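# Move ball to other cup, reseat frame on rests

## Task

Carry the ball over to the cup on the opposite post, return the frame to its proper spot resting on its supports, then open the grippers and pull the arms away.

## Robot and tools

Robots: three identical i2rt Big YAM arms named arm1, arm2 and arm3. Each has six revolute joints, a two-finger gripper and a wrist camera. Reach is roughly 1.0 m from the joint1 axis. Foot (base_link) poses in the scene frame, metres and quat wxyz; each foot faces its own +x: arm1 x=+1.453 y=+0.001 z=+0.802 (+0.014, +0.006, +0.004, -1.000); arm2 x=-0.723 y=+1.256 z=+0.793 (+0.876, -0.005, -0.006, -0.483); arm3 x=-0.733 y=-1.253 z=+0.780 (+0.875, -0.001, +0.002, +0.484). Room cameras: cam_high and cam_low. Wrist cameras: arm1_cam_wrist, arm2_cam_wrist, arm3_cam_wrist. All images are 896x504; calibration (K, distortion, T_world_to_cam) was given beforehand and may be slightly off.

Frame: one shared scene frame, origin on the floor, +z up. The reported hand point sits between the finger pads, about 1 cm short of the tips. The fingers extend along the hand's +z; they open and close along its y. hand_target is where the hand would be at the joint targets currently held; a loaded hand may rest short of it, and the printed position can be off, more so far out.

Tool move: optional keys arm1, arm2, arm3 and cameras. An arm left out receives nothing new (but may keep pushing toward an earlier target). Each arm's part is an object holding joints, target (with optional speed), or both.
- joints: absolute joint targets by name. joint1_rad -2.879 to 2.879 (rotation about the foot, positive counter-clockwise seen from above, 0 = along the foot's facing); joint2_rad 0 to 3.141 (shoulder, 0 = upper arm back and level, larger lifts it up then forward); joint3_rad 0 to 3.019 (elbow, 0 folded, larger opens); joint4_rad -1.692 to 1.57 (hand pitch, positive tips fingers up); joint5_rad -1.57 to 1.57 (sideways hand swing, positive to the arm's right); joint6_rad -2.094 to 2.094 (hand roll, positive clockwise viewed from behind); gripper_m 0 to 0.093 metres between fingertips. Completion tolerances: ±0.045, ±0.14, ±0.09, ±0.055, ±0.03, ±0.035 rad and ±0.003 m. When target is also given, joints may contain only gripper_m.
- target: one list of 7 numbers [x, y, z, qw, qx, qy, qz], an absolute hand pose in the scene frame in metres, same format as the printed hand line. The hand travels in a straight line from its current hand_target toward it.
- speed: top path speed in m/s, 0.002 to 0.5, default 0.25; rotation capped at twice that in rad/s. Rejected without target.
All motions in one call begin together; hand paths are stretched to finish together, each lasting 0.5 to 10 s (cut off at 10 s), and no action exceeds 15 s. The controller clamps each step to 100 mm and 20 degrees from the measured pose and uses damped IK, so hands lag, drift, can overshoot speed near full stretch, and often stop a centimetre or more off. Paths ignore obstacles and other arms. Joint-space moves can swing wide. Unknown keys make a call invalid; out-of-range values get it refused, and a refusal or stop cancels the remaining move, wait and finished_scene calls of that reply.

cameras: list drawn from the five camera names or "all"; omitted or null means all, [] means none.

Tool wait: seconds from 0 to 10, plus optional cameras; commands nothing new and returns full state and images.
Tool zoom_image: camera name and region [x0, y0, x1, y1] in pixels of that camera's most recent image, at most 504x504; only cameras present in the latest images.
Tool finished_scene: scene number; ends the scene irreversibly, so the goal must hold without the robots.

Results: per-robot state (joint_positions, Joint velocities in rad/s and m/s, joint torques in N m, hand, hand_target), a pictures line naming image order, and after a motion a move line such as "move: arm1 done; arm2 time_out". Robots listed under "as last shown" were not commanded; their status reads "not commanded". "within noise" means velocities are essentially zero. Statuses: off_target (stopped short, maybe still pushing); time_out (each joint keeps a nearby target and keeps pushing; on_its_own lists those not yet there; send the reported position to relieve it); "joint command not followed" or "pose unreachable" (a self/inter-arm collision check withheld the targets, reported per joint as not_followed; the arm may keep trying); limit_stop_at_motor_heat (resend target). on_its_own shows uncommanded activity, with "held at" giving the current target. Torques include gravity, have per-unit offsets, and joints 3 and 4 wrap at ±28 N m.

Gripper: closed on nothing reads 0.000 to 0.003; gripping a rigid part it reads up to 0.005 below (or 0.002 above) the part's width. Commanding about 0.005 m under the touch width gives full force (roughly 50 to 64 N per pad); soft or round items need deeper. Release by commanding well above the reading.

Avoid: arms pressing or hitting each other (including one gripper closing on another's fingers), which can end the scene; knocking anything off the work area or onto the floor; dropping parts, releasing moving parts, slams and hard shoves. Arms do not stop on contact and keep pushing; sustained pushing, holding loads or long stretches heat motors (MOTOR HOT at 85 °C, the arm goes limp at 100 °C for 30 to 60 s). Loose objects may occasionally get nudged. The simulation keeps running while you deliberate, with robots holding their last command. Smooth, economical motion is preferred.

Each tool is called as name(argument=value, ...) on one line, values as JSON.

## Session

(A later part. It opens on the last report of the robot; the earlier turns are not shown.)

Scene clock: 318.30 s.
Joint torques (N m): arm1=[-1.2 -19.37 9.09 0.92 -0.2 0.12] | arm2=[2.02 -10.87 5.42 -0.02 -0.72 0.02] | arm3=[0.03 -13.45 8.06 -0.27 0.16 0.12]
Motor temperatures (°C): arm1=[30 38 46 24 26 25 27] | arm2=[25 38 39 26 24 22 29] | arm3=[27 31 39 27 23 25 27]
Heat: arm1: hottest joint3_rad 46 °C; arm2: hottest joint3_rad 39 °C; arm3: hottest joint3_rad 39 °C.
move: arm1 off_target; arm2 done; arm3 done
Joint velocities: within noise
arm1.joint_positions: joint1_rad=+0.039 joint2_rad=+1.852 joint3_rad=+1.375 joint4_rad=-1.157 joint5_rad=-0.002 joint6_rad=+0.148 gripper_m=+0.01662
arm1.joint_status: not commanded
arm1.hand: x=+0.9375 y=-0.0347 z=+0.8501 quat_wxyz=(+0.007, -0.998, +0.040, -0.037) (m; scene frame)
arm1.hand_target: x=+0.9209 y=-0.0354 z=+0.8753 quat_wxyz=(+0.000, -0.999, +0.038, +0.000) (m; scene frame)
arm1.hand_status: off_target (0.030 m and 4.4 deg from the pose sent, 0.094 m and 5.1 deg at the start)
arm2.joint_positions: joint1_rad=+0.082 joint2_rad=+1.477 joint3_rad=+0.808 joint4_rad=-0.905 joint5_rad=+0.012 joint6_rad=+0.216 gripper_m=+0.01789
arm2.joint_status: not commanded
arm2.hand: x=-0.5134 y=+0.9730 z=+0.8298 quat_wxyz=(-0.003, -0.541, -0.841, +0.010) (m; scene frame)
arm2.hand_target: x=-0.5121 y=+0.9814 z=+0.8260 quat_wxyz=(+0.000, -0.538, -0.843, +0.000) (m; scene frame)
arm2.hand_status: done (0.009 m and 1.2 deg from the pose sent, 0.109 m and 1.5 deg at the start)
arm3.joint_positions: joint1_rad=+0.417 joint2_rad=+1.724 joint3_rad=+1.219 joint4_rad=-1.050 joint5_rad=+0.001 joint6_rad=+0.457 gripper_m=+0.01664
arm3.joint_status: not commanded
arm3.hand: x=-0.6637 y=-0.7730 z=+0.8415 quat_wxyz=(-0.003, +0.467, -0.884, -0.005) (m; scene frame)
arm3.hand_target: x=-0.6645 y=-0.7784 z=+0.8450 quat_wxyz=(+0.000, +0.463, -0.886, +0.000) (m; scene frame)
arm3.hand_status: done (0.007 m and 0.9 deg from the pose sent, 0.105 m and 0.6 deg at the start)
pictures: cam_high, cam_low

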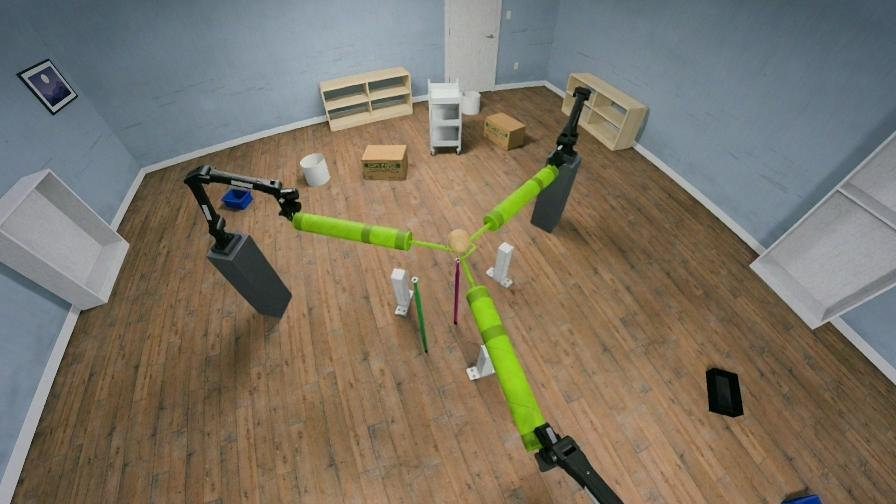

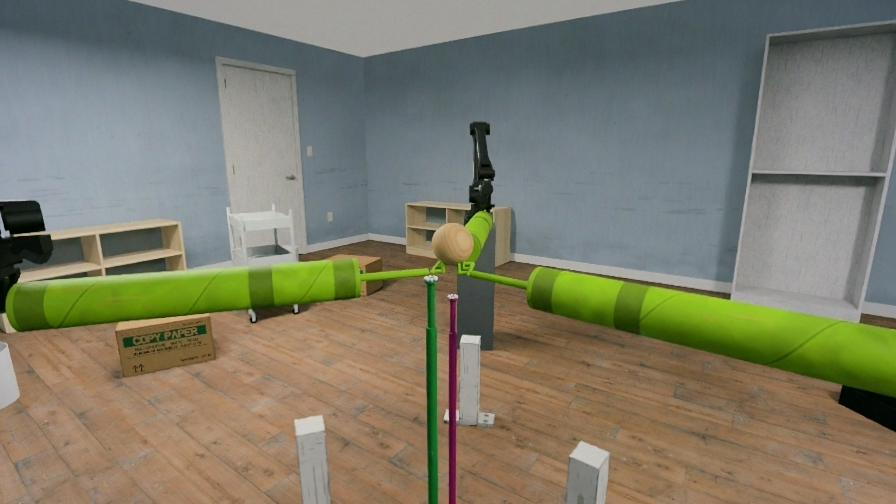

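move(arm1={"target":[0.920,-0.0425,0.795,0,-0.9993,0.0384,0],"speed":0.06}, arm2={"target":[-0.512,0.9745,0.744,0,0.538,0.843,0],"speed":0.06}, arm3={"target":[-0.6645,-0.7855,0.765,0,-0.463,0.886,0],"speed":0.06}, cameras=["cam_low","cam_high"])

zoom_image(camera="cam_low", region=[370, 190, 550, 340])

zoom_image(camera="cam_high", region=[400, 200, 520, 300])

Scene clock: 332.43 s.
Joint torques (N m): arm1=[-0.26 -19.84 7.86 0.75 -0.12 0.25] | arm2=[1.73 -11.69 4.08 0.14 -0.71 -0.01] | arm3=[-0.21 -13.39 6.71 -0.12 -0.04 0.09]
Motor temperatures (°C): arm1=[30 37 42 24 26 25 27] | arm2=[25 37 37 26 24 22 30] | arm3=[27 31 37 27 23 25 27]
Heat: arm1: hottest joint3_rad 42 °C; arm2: hottest joint2_rad 37 °C; arm3: hottest joint3_rad 37 °C.
move: arm1 off_target; arm2 done; arm3 done
Joint velocities: within noise
arm1.joint_positions: joint1_rad=+0.043 joint2_rad=+1.957 joint3_rad=+1.301 joint4_rad=-0.968 joint5_rad=-0.004 joint6_rad=+0.149 gripper_m=+0.01662
arm1.joint_status: not commanded
arm1.hand: x=+0.9370 y=-0.0365 z=+0.7730 quat_wxyz=(+0.005, -0.999, +0.039, -0.032) (m; scene frame)
arm1.hand_target: x=+0.9206 y=-0.0424 z=+0.7952 quat_wxyz=(+0.000, -0.999, +0.038, +0.000) (m; scene frame)
arm1.hand_status: off_target (0.028 m and 3.7 deg from the pose sent, 0.058 m and 4.3 deg at the start)
arm2.joint_positions: joint1_rad=+0.074 joint2_rad=+1.673 joint3_rad=+0.749 joint4_rad=-0.649 joint5_rad=+0.012 joint6_rad=+0.207 gripper_m=+0.01789
arm2.joint_status: not commanded
arm2.hand: x=-0.5127 y=+0.9667 z=+0.7481 quat_wxyz=(-0.003, -0.540, -0.841, +0.010) (m; scene frame)
arm2.hand_target: x=-0.5121 y=+0.9744 z=+0.7441 quat_wxyz=(+0.000, -0.538, -0.843, +0.000) (m; scene frame)
arm2.hand_status: done (0.009 m and 1.2 deg from the pose sent, 0.086 m and 1.2 deg at the start)
arm3.joint_positions: joint1_rad=+0.417 joint2_rad=+1.825 joint3_rad=+1.123 joint4_rad=-0.846 joint5_rad=+0.006 joint6_rad=+0.457 gripper_m=+0.01664
arm3.joint_status: not commanded
arm3.hand: x=-0.6639 y=-0.7783 z=+0.7652 quat_wxyz=(-0.007, +0.467, -0.884, -0.007) (m; scene frame)
arm3.hand_target: x=-0.6646 y=-0.7854 z=+0.7650 quat_wxyz=(+0.000, +0.463, -0.886, +0.000) (m; scene frame)
arm3.hand_status: done (0.007 m and 1.2 deg from the pose sent, 0.078 m and 0.9 deg at the start)
pictures: cam_high, cam_low

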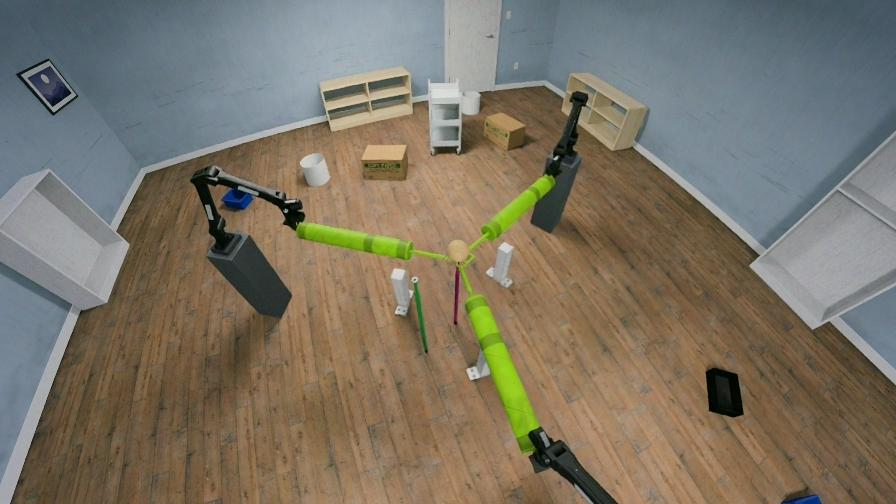

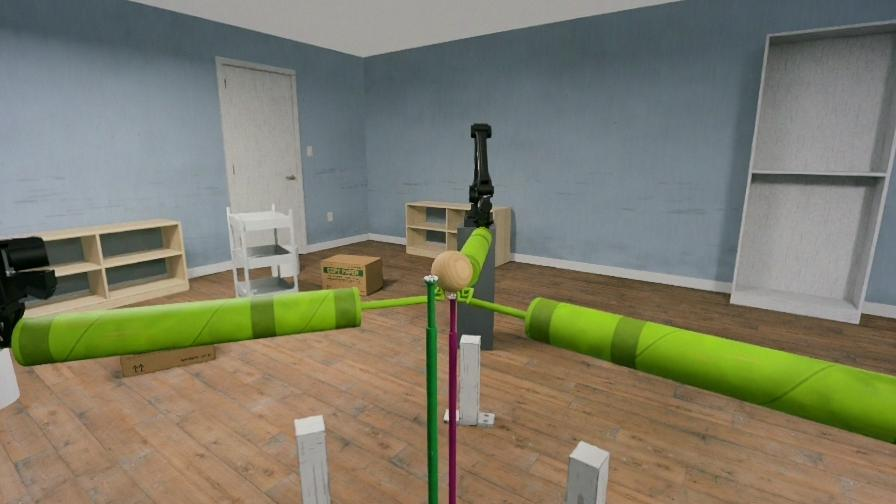

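Scaled by 2.800 from the camera's 896x504 image, which has a finer 1280x720 frame.

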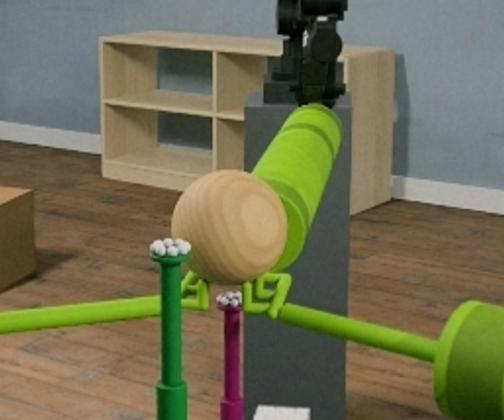

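Scaled by 4.200 from the camera's 896x504 image, which has a finer 1280x720 frame.

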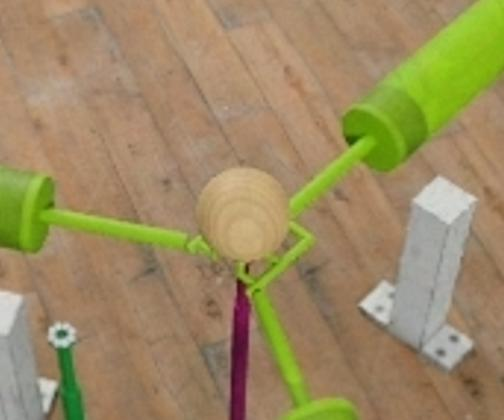

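move(arm1={"target":[0.920,-0.0425,0.697,0,-0.9993,0.0384,0],"speed":0.04}, arm2={"target":[-0.512,0.9745,0.649,0,0.538,0.843,0],"speed":0.04}, arm3={"target":[-0.6645,-0.7855,0.662,0,-0.463,0.886,0],"speed":0.04}, cameras=["cam_low","cam_high"])

zoom_image(camera="cam_low", region=[370, 220, 550, 370])

zoom_image(camera="cam_high", region=[400, 210, 520, 310])

Scene clock: 344.57 s.
Joint torques (N m): arm1=[-0.15 -19.96 6.24 0.79 -0.11 0.26] | arm2=[1.79 -12.28 2.35 0.23 -0.54 0.01] | arm3=[-0.21 -13.57 5.18 0.28 -0.05 0.09]
Motor temperatures (°C): arm1=[30 37 40 24 26 24 27] | arm2=[25 35 35 26 24 22 30] | arm3=[27 31 36 27 23 25 27]
Heat: arm1: hottest joint3_rad 40 °C; arm2: hottest joint2_rad 35 °C; arm3: hottest joint3_rad 36 °C.
move: arm1 off_target; arm2 done; arm3 done
Joint velocities: within noise
arm1.joint_positions: joint1_rad=+0.043 joint2_rad=+2.118 joint3_rad=+1.269 joint4_rad=-0.760 joint5_rad=-0.005 joint6_rad=+0.149 gripper_m=+0.01662
arm1.joint_status: not commanded
arm1.hand: x=+0.9356 y=-0.0359 z=+0.6817 quat_wxyz=(+0.004, -0.999, +0.039, -0.025) (m; scene frame)
arm1.hand_target: x=+0.9204 y=-0.0424 z=+0.6972 quat_wxyz=(+0.000, -0.999, +0.038, +0.000) (m; scene frame)
arm1.hand_status: off_target (0.023 m and 2.9 deg from the pose sent, 0.078 m and 3.7 deg at the start)
arm2.joint_positions: joint1_rad=+0.074 joint2_rad=+1.938 joint3_rad=+0.729 joint4_rad=-0.362 joint5_rad=+0.007 joint6_rad=+0.207 gripper_m=+0.01789
arm2.joint_status: not commanded
arm2.hand: x=-0.5118 y=+0.9663 z=+0.6553 quat_wxyz=(-0.006, -0.540, -0.841, +0.008) (m; scene frame)
arm2.hand_target: x=-0.5122 y=+0.9745 z=+0.6492 quat_wxyz=(+0.000, -0.538, -0.843, +0.000) (m; scene frame)
arm2.hand_status: done (0.010 m and 1.2 deg from the pose sent, 0.099 m and 1.2 deg at the start)
arm3.joint_positions: joint1_rad=+0.417 joint2_rad=+2.023 joint3_rad=+1.087 joint4_rad=-0.613 joint5_rad=+0.006 joint6_rad=+0.457 gripper_m=+0.01664
arm3.joint_status: not commanded
arm3.hand: x=-0.6641 y=-0.7787 z=+0.6660 quat_wxyz=(-0.007, +0.467, -0.884, -0.006) (m; scene frame)
arm3.hand_target: x=-0.6645 y=-0.7854 z=+0.6621 quat_wxyz=(+0.000, +0.463, -0.886, +0.000) (m; scene frame)
arm3.hand_status: done (0.008 m and 1.1 deg from the pose sent, 0.103 m and 1.2 deg at the start)
pictures: cam_high, cam_low

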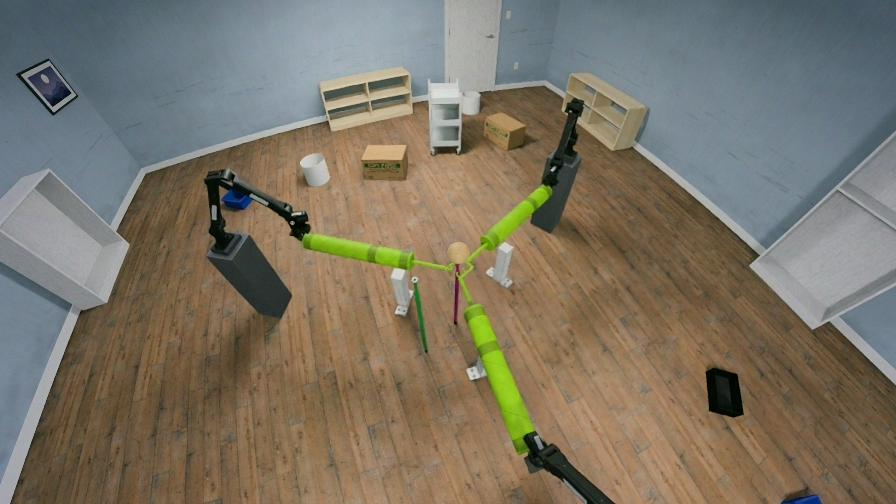

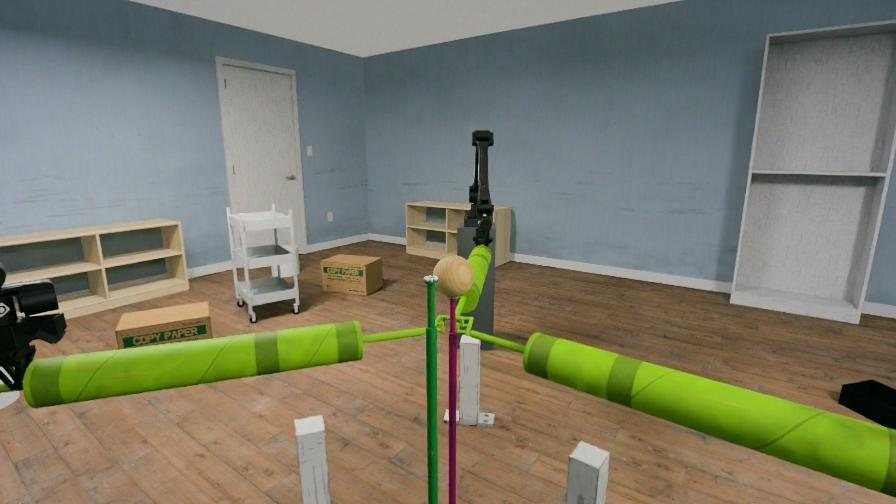

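Scaled by 2.800 from the camera's 896x504 image, which has a finer 1280x720 frame.

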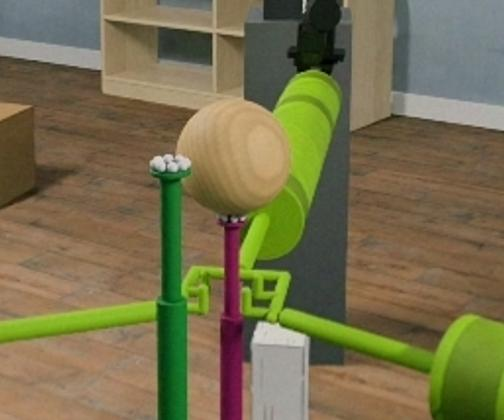

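Scaled by 4.200 from the camera's 896x504 image, which has a finer 1280x720 frame.

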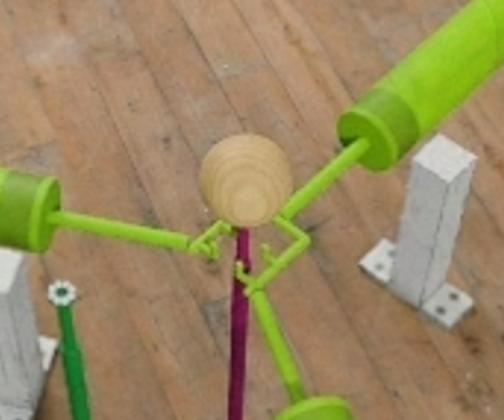

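move(arm1={"target":[0.879,0.0345,0.697,0,-0.9993,0.0384,0],"speed":0.06}, arm2={"target":[-0.553,1.0505,0.647,0,0.538,0.843,0],"speed":0.06}, arm3={"target":[-0.7055,-0.7095,0.665,0,-0.463,0.886,0],"speed":0.06}, cameras=["cam_low","cam_high"])

zoom_image(camera="cam_high", region=[400, 210, 520, 310])

Scene clock: 351.60 s.
Joint torques (N m): arm1=[-1.61 -20.48 9.06 -0.42 -0.25 0.07] | arm2=[2.9 -12.69 -0.5 -0.08 -0.47 0.17] | arm3=[0.73 -15.33 8.29 -0.75 -0.13 0.19]
Motor temperatures (°C): arm1=[30 38 39 24 26 24 27] | arm2=[25 35 34 26 24 22 30] | arm3=[27 31 35 27 23 25 27]
Heat: arm1: hottest joint3_rad 39 °C; arm2: hottest joint2_rad 35 °C; arm3: hottest joint3_rad 35 °C.
move: arm1 off_target; arm2 off_target; arm3 done
Joint velocities: within noise
arm1.joint_positions: joint1_rad=-0.080 joint2_rad=+2.183 joint3_rad=+1.382 joint4_rad=-0.798 joint5_rad=-0.002 joint6_rad=+0.029 gripper_m=+0.01662
arm1.joint_status: not commanded
arm1.hand: x=+0.9013 y=+0.0306 z=+0.6767 quat_wxyz=(+0.004, -0.999, +0.041, -0.020) (m; scene frame)
arm1.hand_target: x=+0.8798 y=+0.0346 z=+0.6975 quat_wxyz=(+0.000, -0.999, +0.038, +0.000) (m; scene frame)
arm1.hand_status: off_target (0.030 m and 2.3 deg from the pose sent, 0.092 m and 2.9 deg at the start)
arm2.joint_positions: joint1_rad=+0.108 joint2_rad=+1.900 joint3_rad=+0.514 joint4_rad=-0.190 joint5_rad=+0.005 joint6_rad=+0.236 gripper_m=+0.01789
arm2.joint_status: not commanded
arm2.hand: x=-0.5510 y=+1.0360 z=+0.6431 quat_wxyz=(-0.003, -0.538, -0.843, +0.006) (m; scene frame)
arm2.hand_target: x=-0.5534 y=+1.0501 z=+0.6463 quat_wxyz=(+0.000, -0.538, -0.843, +0.000) (m; scene frame)
arm2.hand_status: off_target (0.015 m and 0.8 deg from the pose sent, 0.094 m and 1.2 deg at the start)
arm3.joint_positions: joint1_rad=+0.501 joint2_rad=+2.134 joint3_rad=+1.296 joint4_rad=-0.713 joint5_rad=+0.009 joint6_rad=+0.543 gripper_m=+0.01664
arm3.joint_status: not commanded
arm3.hand: x=-0.6999 y=-0.7129 z=+0.6624 quat_wxyz=(-0.007, +0.466, -0.885, -0.005) (m; scene frame)
arm3.hand_target: x=-0.7054 y=-0.7095 z=+0.6651 quat_wxyz=(+0.000, +0.463, -0.886, +0.000) (m; scene frame)
arm3.hand_status: done (0.007 m and 1.1 deg from the pose sent, 0.081 m and 1.1 deg at the start)
pictures: cam_high, cam_low

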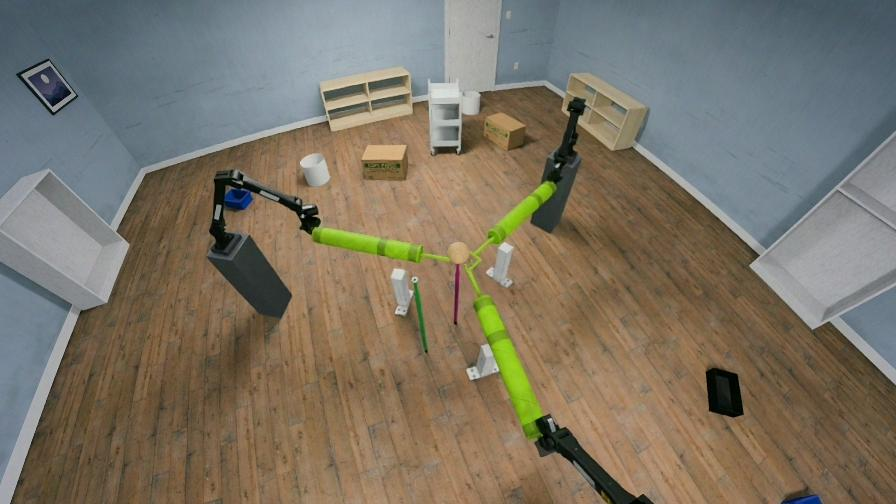

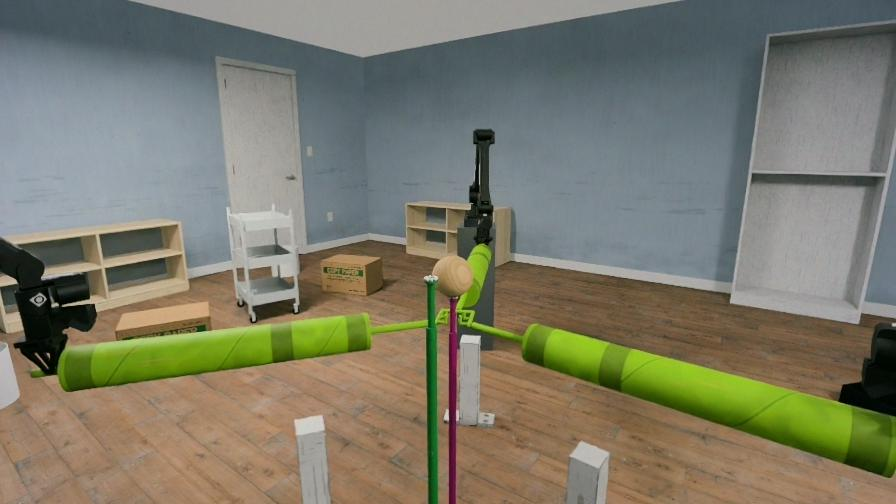

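Scaled by 4.200 from the camera's 896x504 image, which has a finer 1280x720 frame.

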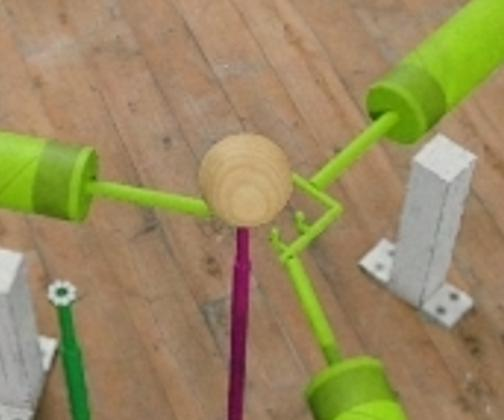

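move(arm1={"target":[0.875,0.0435,0.518,0,-0.9993,0.0384,0],"speed":0.08}, arm2={"target":[-0.557,1.0590,0.475,0,0.538,0.843,0],"speed":0.08}, arm3={"target":[-0.7095,-0.7010,0.483,0,-0.463,0.886,0],"speed":0.08}, cameras=["cam_low","cam_high"])

Scene clock: 359.87 s.
Joint torques (N m): arm1=[-1.85 -21.83 6.17 0.17 -0.26 0.07] | arm2=[2.55 -11.16 -2.85 0.17 -0.36 0.14] | arm3=[0.91 -16.73 5.89 0.18 -0.13 0.19]
Motor temperatures (°C): arm1=[30 38 39 24 26 24 27] | arm2=[25 35 33 26 24 22 30] | arm3=[27 31 35 27 23 25 27]
Heat: arm1: hottest joint3_rad 39 °C; arm2: hottest joint2_rad 35 °C; arm3: hottest joint3_rad 35 °C.
move: arm1 off_target; arm2 off_target; arm3 done
Joint velocities: within noise
arm1.joint_positions: joint1_rad=-0.090 joint2_rad=+2.555 joint3_rad=+1.512 joint4_rad=-0.558 joint5_rad=-0.002 joint6_rad=+0.018 gripper_m=+0.01662
arm1.joint_status: not commanded
arm1.hand: x=+0.8970 y=+0.0378 z=+0.5038 quat_wxyz=(+0.004, -0.999, +0.040, -0.020) (m; scene frame)
arm1.hand_target: x=+0.8755 y=+0.0437 z=+0.5184 quat_wxyz=(+0.000, -0.999, +0.038, +0.000) (m; scene frame)
arm1.hand_status: off_target (0.027 m and 2.4 deg from the pose sent, 0.161 m and 2.4 deg at the start)
arm2.joint_positions: joint1_rad=+0.125 joint2_rad=+2.513 joint3_rad=+0.673 joint4_rad=+0.290 joint5_rad=+0.002 joint6_rad=+0.252 gripper_m=+0.01789
arm2.joint_status: not commanded
arm2.hand: x=-0.5497 y=+1.0411 z=+0.4815 quat_wxyz=(-0.016, -0.538, -0.843, +0.009) (m; scene frame)
arm2.hand_target: x=-0.5575 y=+1.0587 z=+0.4757 quat_wxyz=(+0.000, -0.538, -0.843, +0.000) (m; scene frame)
arm2.hand_status: off_target (0.020 m and 2.1 deg from the pose sent, 0.170 m and 0.8 deg at the start)
arm3.joint_positions: joint1_rad=+0.506 joint2_rad=+2.534 joint3_rad=+1.445 joint4_rad=-0.481 joint5_rad=+0.008 joint6_rad=+0.550 gripper_m=+0.01664
arm3.joint_status: not commanded
arm3.hand: x=-0.7030 y=-0.7063 z=+0.4842 quat_wxyz=(-0.002, +0.465, -0.885, +0.002) (m; scene frame)
arm3.hand_target: x=-0.7096 y=-0.7012 z=+0.4831 quat_wxyz=(+0.000, +0.463, -0.886, +0.000) (m; scene frame)
arm3.hand_status: done (0.008 m and 0.4 deg from the pose sent, 0.180 m and 1.1 deg at the start)
pictures: cam_high, cam_low

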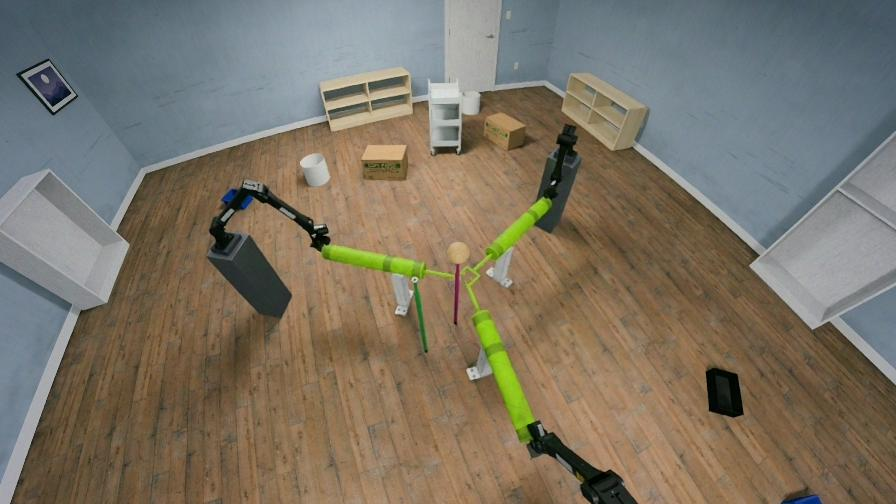

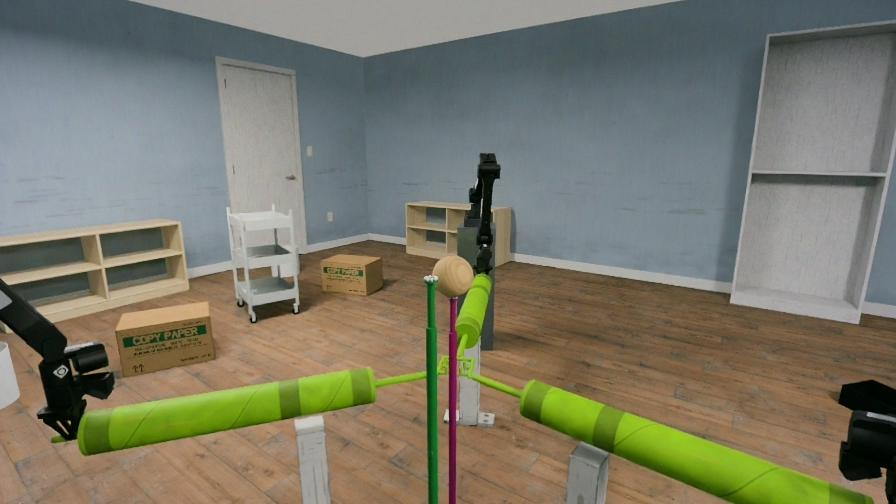

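move(arm1={"target":[0.872,0.0475,0.468,0,-0.9993,0.0384,0],"speed":0.04}, arm2={"target":[-0.559,1.0605,0.427,0,0.538,0.843,0],"speed":0.04}, arm3={"target":[-0.7115,-0.6975,0.435,0,-0.463,0.886,0],"speed":0.04}, cameras=["cam_low","cam_high"])

Scene clock: 365.50 s.
Joint torques (N m): arm1=[-1.79 -21.01 6.32 0.43 -0.26 0.07] | arm2=[2.37 -10.29 -2.52 0.38 -0.29 0.13] | arm3=[0.85 -15.85 6.39 0.46 -0.07 0.18]
Motor temperatures (°C): arm1=[30 38 38 24 26 24 27] | arm2=[25 35 33 26 24 22 30] | arm3=[27 32 35 27 23 25 27]
Heat: arm1: hottest joint2_rad 38 °C; arm2: hottest joint2_rad 35 °C; arm3: hottest joint3_rad 35 °C.
move: arm1 off_target; arm2 off_target; arm3 off_target
Joint velocities: within noise
arm1.joint_positions: joint1_rad=-0.095 joint2_rad=+2.658 joint3_rad=+1.587 joint4_rad=-0.527 joint5_rad=-0.002 joint6_rad=+0.012 gripper_m=+0.01662
arm1.joint_status: not commanded
arm1.hand: x=+0.8923 y=+0.0416 z=+0.4613 quat_wxyz=(+0.003, -0.999, +0.040, -0.018) (m; scene frame)
arm1.hand_target: x=+0.8725 y=+0.0476 z=+0.4686 quat_wxyz=(+0.000, -0.999, +0.038, +0.000) (m; scene frame)
arm1.hand_status: off_target (0.022 m and 2.2 deg from the pose sent, 0.045 m and 2.4 deg at the start)
arm2.joint_positions: joint1_rad=+0.125 joint2_rad=+2.652 joint3_rad=+0.751 joint4_rad=+0.349 joint5_rad=+0.000 joint6_rad=+0.253 gripper_m=+0.01789
arm2.joint_status: not commanded
arm2.hand: x=-0.5509 y=+1.0430 z=+0.4387 quat_wxyz=(-0.015, -0.538, -0.843, +0.008) (m; scene frame)
arm2.hand_target: x=-0.5595 y=+1.0603 z=+0.4282 quat_wxyz=(+0.000, -0.538, -0.843, +0.000) (m; scene frame)
arm2.hand_status: off_target (0.023 m and 2.0 deg from the pose sent, 0.059 m and 2.1 deg at the start)
arm3.joint_positions: joint1_rad=+0.510 joint2_rad=+2.634 joint3_rad=+1.515 joint4_rad=-0.452 joint5_rad=+0.007 joint6_rad=+0.554 gripper_m=+0.01665
arm3.joint_status: not commanded
arm3.hand: x=-0.7053 y=-0.7029 z=+0.4432 quat_wxyz=(-0.001, +0.465, -0.885, +0.003) (m; scene frame)
arm3.hand_target: x=-0.7115 y=-0.6977 z=+0.4354 quat_wxyz=(+0.000, +0.463, -0.886, +0.000) (m; scene frame)
arm3.hand_status: off_target (0.012 m and 0.4 deg from the pose sent, 0.051 m and 0.4 deg at the start)
pictures: cam_high, cam_low

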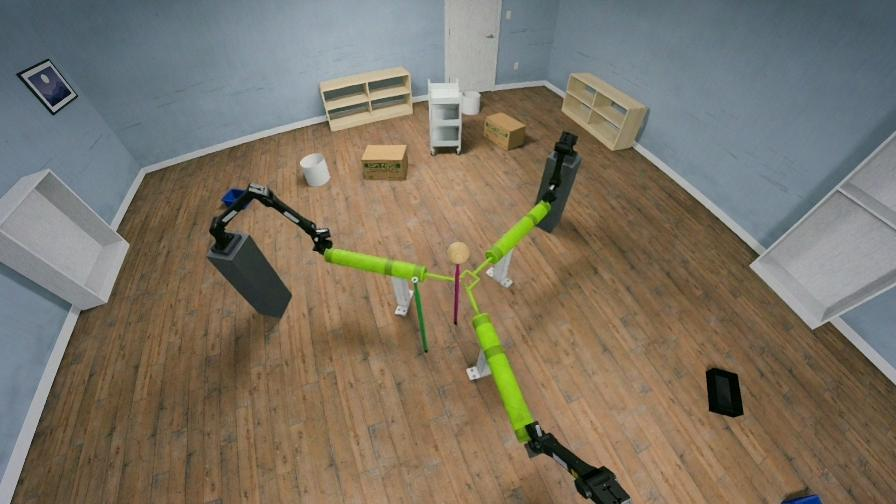

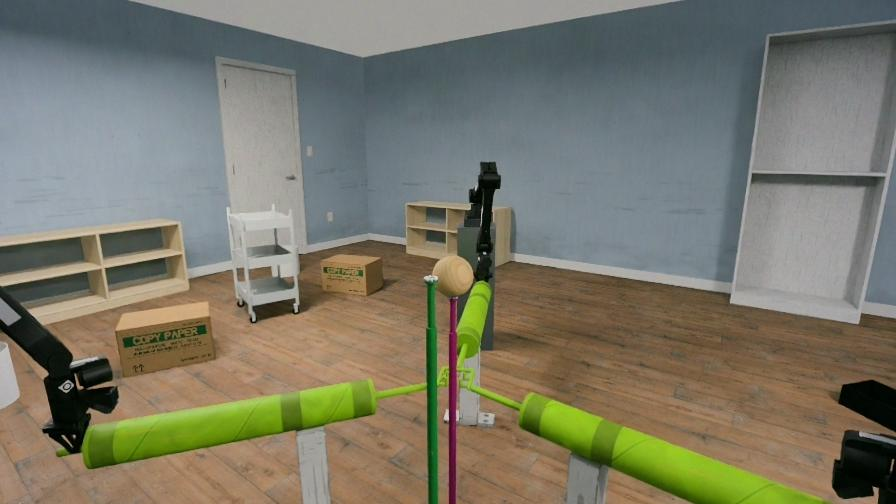

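Back within ~2 mm. Release and lift straight up.

move(arm1={"joints":{"gripper_m":0.06}}, arm2={"joints":{"gripper_m":0.06}}, arm3={"joints":{"gripper_m":0.06}}, cameras=[])

move(arm1={"target":[0.880,0.045,0.66,0,-0.9993,0.0384,0],"speed":0.15}, arm2={"target":[-0.557,1.055,0.62,0,0.538,0.843,0],"speed":0.15}, arm3={"target":[-0.711,-0.705,0.63,0,-0.463,0.886,0],"speed":0.15})

Scene clock: 370.57 s.
Joint torques (N m): arm1=[-1.85 -21.07 6.04 0.43 -0.13 0.07] | arm2=[1.96 -11.63 -2.69 0.34 -0.18 0.12] | arm3=[0.79 -15.91 6.37 0.46 0.02 0.14]
Motor temperatures (°C): arm1=[30 38 37 24 26 24 27] | arm2=[25 34 32 26 24 22 30] | arm3=[27 32 34 27 23 25 27]
Heat: arm1: hottest joint2_rad 38 °C; arm2: hottest joint2_rad 34 °C; arm3: hottest joint3_rad 34 °C.
move: arm1 done; arm2 done; arm3 done
Joint velocities: within noise
arm1.joint_positions: joint1_rad=-0.095 joint2_rad=+2.658 joint3_rad=+1.591 joint4_rad=-0.527 joint5_rad=-0.006 joint6_rad=+0.012 gripper_m=+0.05983
arm1.joint_status: all done
arm1.hand: x=+0.8898 y=+0.0411 z=+0.4621 quat_wxyz=(+0.002, -0.999, +0.039, -0.016) (m; scene frame)
arm1.hand_target: x=+0.8724 y=+0.0476 z=+0.4687 quat_wxyz=(+0.000, -0.999, +0.038, +0.000) (m; scene frame)
arm1.hand_status: not commanded
arm2.joint_positions: joint1_rad=+0.130 joint2_rad=+2.671 joint3_rad=+0.751 joint4_rad=+0.349 joint5_rad=-0.003 joint6_rad=+0.254 gripper_m=+0.05986
arm2.joint_status: all done
arm2.hand: x=-0.5555 y=+1.0512 z=+0.4340 quat_wxyz=(-0.007, -0.536, -0.844, +0.003) (m; scene frame)
arm2.hand_target: x=-0.5595 y=+1.0603 z=+0.4281 quat_wxyz=(+0.000, -0.538, -0.843, +0.000) (m; scene frame)
arm2.hand_status: not commanded
arm3.joint_positions: joint1_rad=+0.511 joint2_rad=+2.634 joint3_rad=+1.515 joint4_rad=-0.452 joint5_rad=+0.005 joint6_rad=+0.558 gripper_m=+0.05987
arm3.joint_status: all done
arm3.hand: x=-0.7063 y=-0.7028 z=+0.4431 quat_wxyz=(+0.000, +0.464, -0.886, +0.002) (m; scene frame)
arm3.hand_target: x=-0.7115 y=-0.6979 z=+0.4352 quat_wxyz=(+0.000, +0.463, -0.886, +0.000) (m; scene frame)
arm3.hand_status: not commanded
pictures: none
No camera images: "cameras" was empty.

Scene clock: 372.70 s.
Joint torques (N m): arm1=[-1.79 -21.07 5.48 0.08 -0.12 0.07] | arm2=[1.08 -12.22 -0.08 -0.36 -0.19 0.02] | arm3=[0.73 -17.67 6.09 0.02 0.03 0.12]
Motor temperatures (°C): arm1=[30 38 37 24 26 24 27] | arm2=[25 34 32 26 24 22 30] | arm3=[27 32 34 27 23 25 27]
Heat: arm1: hottest joint2_rad 38 °C; arm2: hottest joint2_rad 34 °C; arm3: hottest joint3_rad 34 °C.
move: arm1 done; arm2 done; arm3 off_target
Joint velocities: within noise
arm1.joint_positions: joint1_rad=-0.095 joint2_rad=+2.251 joint3_rad=+1.429 joint4_rad=-0.745 joint5_rad=-0.006 joint6_rad=+0.012 gripper_m=+0.05991
arm1.joint_status: not commanded
arm1.hand: x=+0.8815 y=+0.0397 z=+0.6524 quat_wxyz=(+0.002, -0.999, +0.039, -0.003) (m; scene frame)
arm1.hand_target: x=+0.8800 y=+0.0450 z=+0.6599 quat_wxyz=(+0.000, -0.999, +0.038, +0.000) (m; scene frame)
arm1.hand_status: done (0.009 m and 0.4 deg from the pose sent, 0.198 m and 1.9 deg at the start)
arm2.joint_positions: joint1_rad=+0.130 joint2_rad=+2.001 joint3_rad=+0.489 joint4_rad=-0.071 joint5_rad=-0.003 joint6_rad=+0.254 gripper_m=+0.05993
arm2.joint_status: not commanded
arm2.hand: x=-0.5558 y=+1.0530 z=+0.6163 quat_wxyz=(-0.001, -0.536, -0.844, +0.001) (m; scene frame)
arm2.hand_target: x=-0.5570 y=+1.0550 z=+0.6199 quat_wxyz=(+0.000, -0.538, -0.843, +0.000) (m; scene frame)
arm2.hand_status: done (0.004 m and 0.3 deg from the pose sent, 0.186 m and 0.9 deg at the start)
arm3.joint_positions: joint1_rad=+0.511 joint2_rad=+2.235 joint3_rad=+1.339 joint4_rad=-0.680 joint5_rad=+0.005 joint6_rad=+0.559 gripper_m=+0.05995
arm3.joint_status: not commanded
arm3.hand: x=-0.7061 y=-0.7081 z=+0.6207 quat_wxyz=(+0.001, +0.463, -0.886, +0.004) (m; scene frame)
arm3.hand_target: x=-0.7110 y=-0.7049 z=+0.6300 quat_wxyz=(+0.000, +0.463, -0.886, +0.000) (m; scene frame)
arm3.hand_status: off_target (0.011 m and 0.5 deg from the pose sent, 0.187 m and 0.3 deg at the start)
pictures: arm1_cam_wrist, arm2_cam_wrist, arm3_cam_wrist, cam_high, cam_low
camera_calibration:
arm1_cam_wrist: T_world_to_cam=[[0.0713045, 0.997138, 0.0251273, -0.120717], [0.79938, -0.0721937, 0.596472, -1.0885], [0.596579, -0.0224449, -0.80224, 0.123171], [0, 0, 0, 1]] pos_world=[0.805252, 0.0445534, 0.751107]
arm2_cam_wrist: T_world_to_cam=[[-0.906731, -0.421666, 0.00601566, -0.0652314], [-0.341694, 0.742975, 0.575529, -1.31916], [-0.24715, 0.519794, -0.817759, -0.0568798], [0, 0, 0, 1]] pos_world=[-0.523956, 0.982166, 0.713095]
arm3_cam_wrist: T_world_to_cam=[[0.825243, -0.564774, 0.00217923, 0.181202], [-0.453939, -0.660985, 0.597527, -1.15609], [-0.336028, -0.494094, -0.801846, 0.0366749], [0, 0, 0, 1]] pos_world=[-0.662006, -0.6437, 0.719809]

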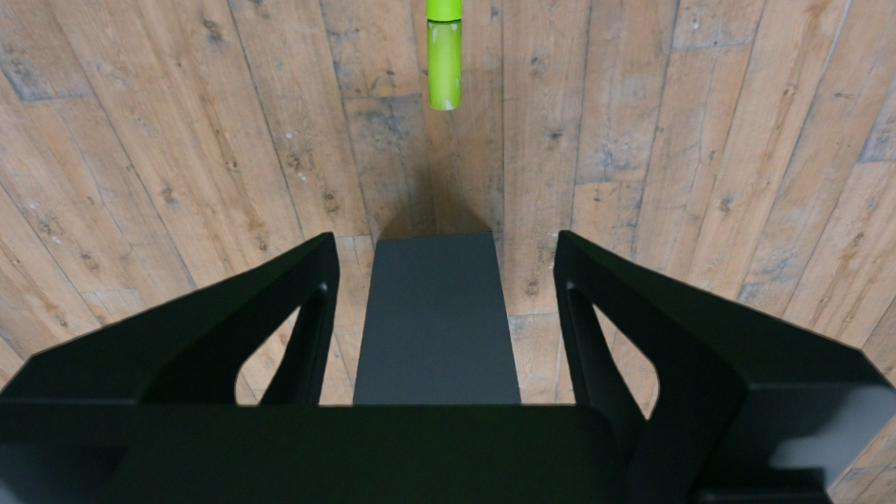

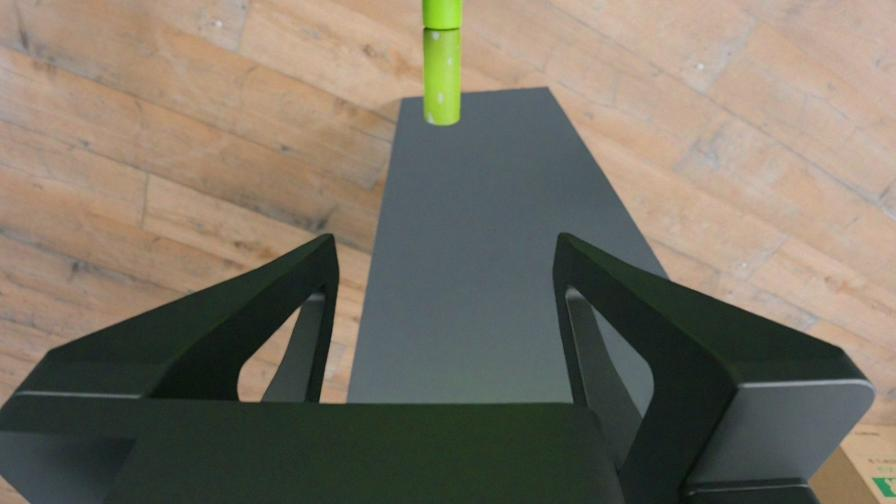

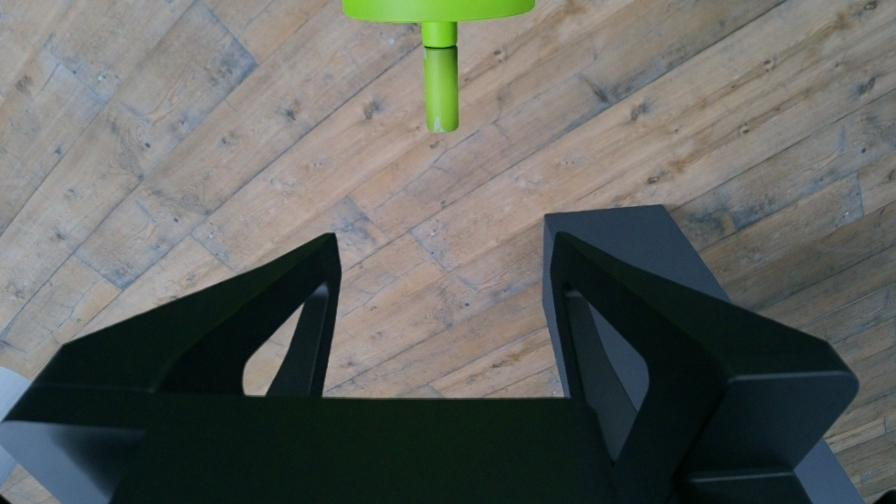

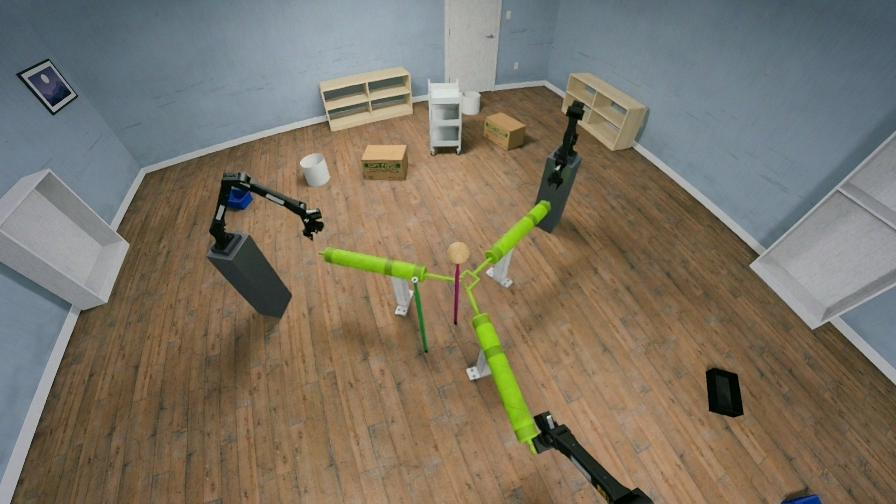

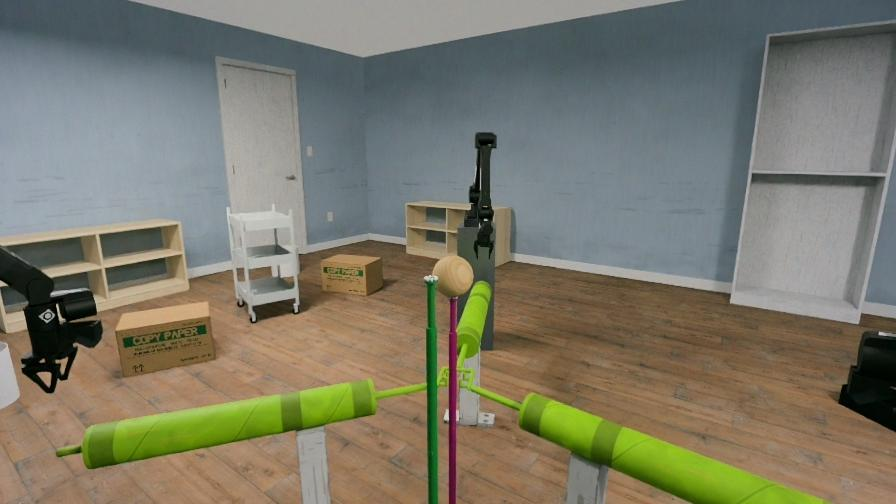

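finished_scene(scene=2)

The scene is finished: the task was done.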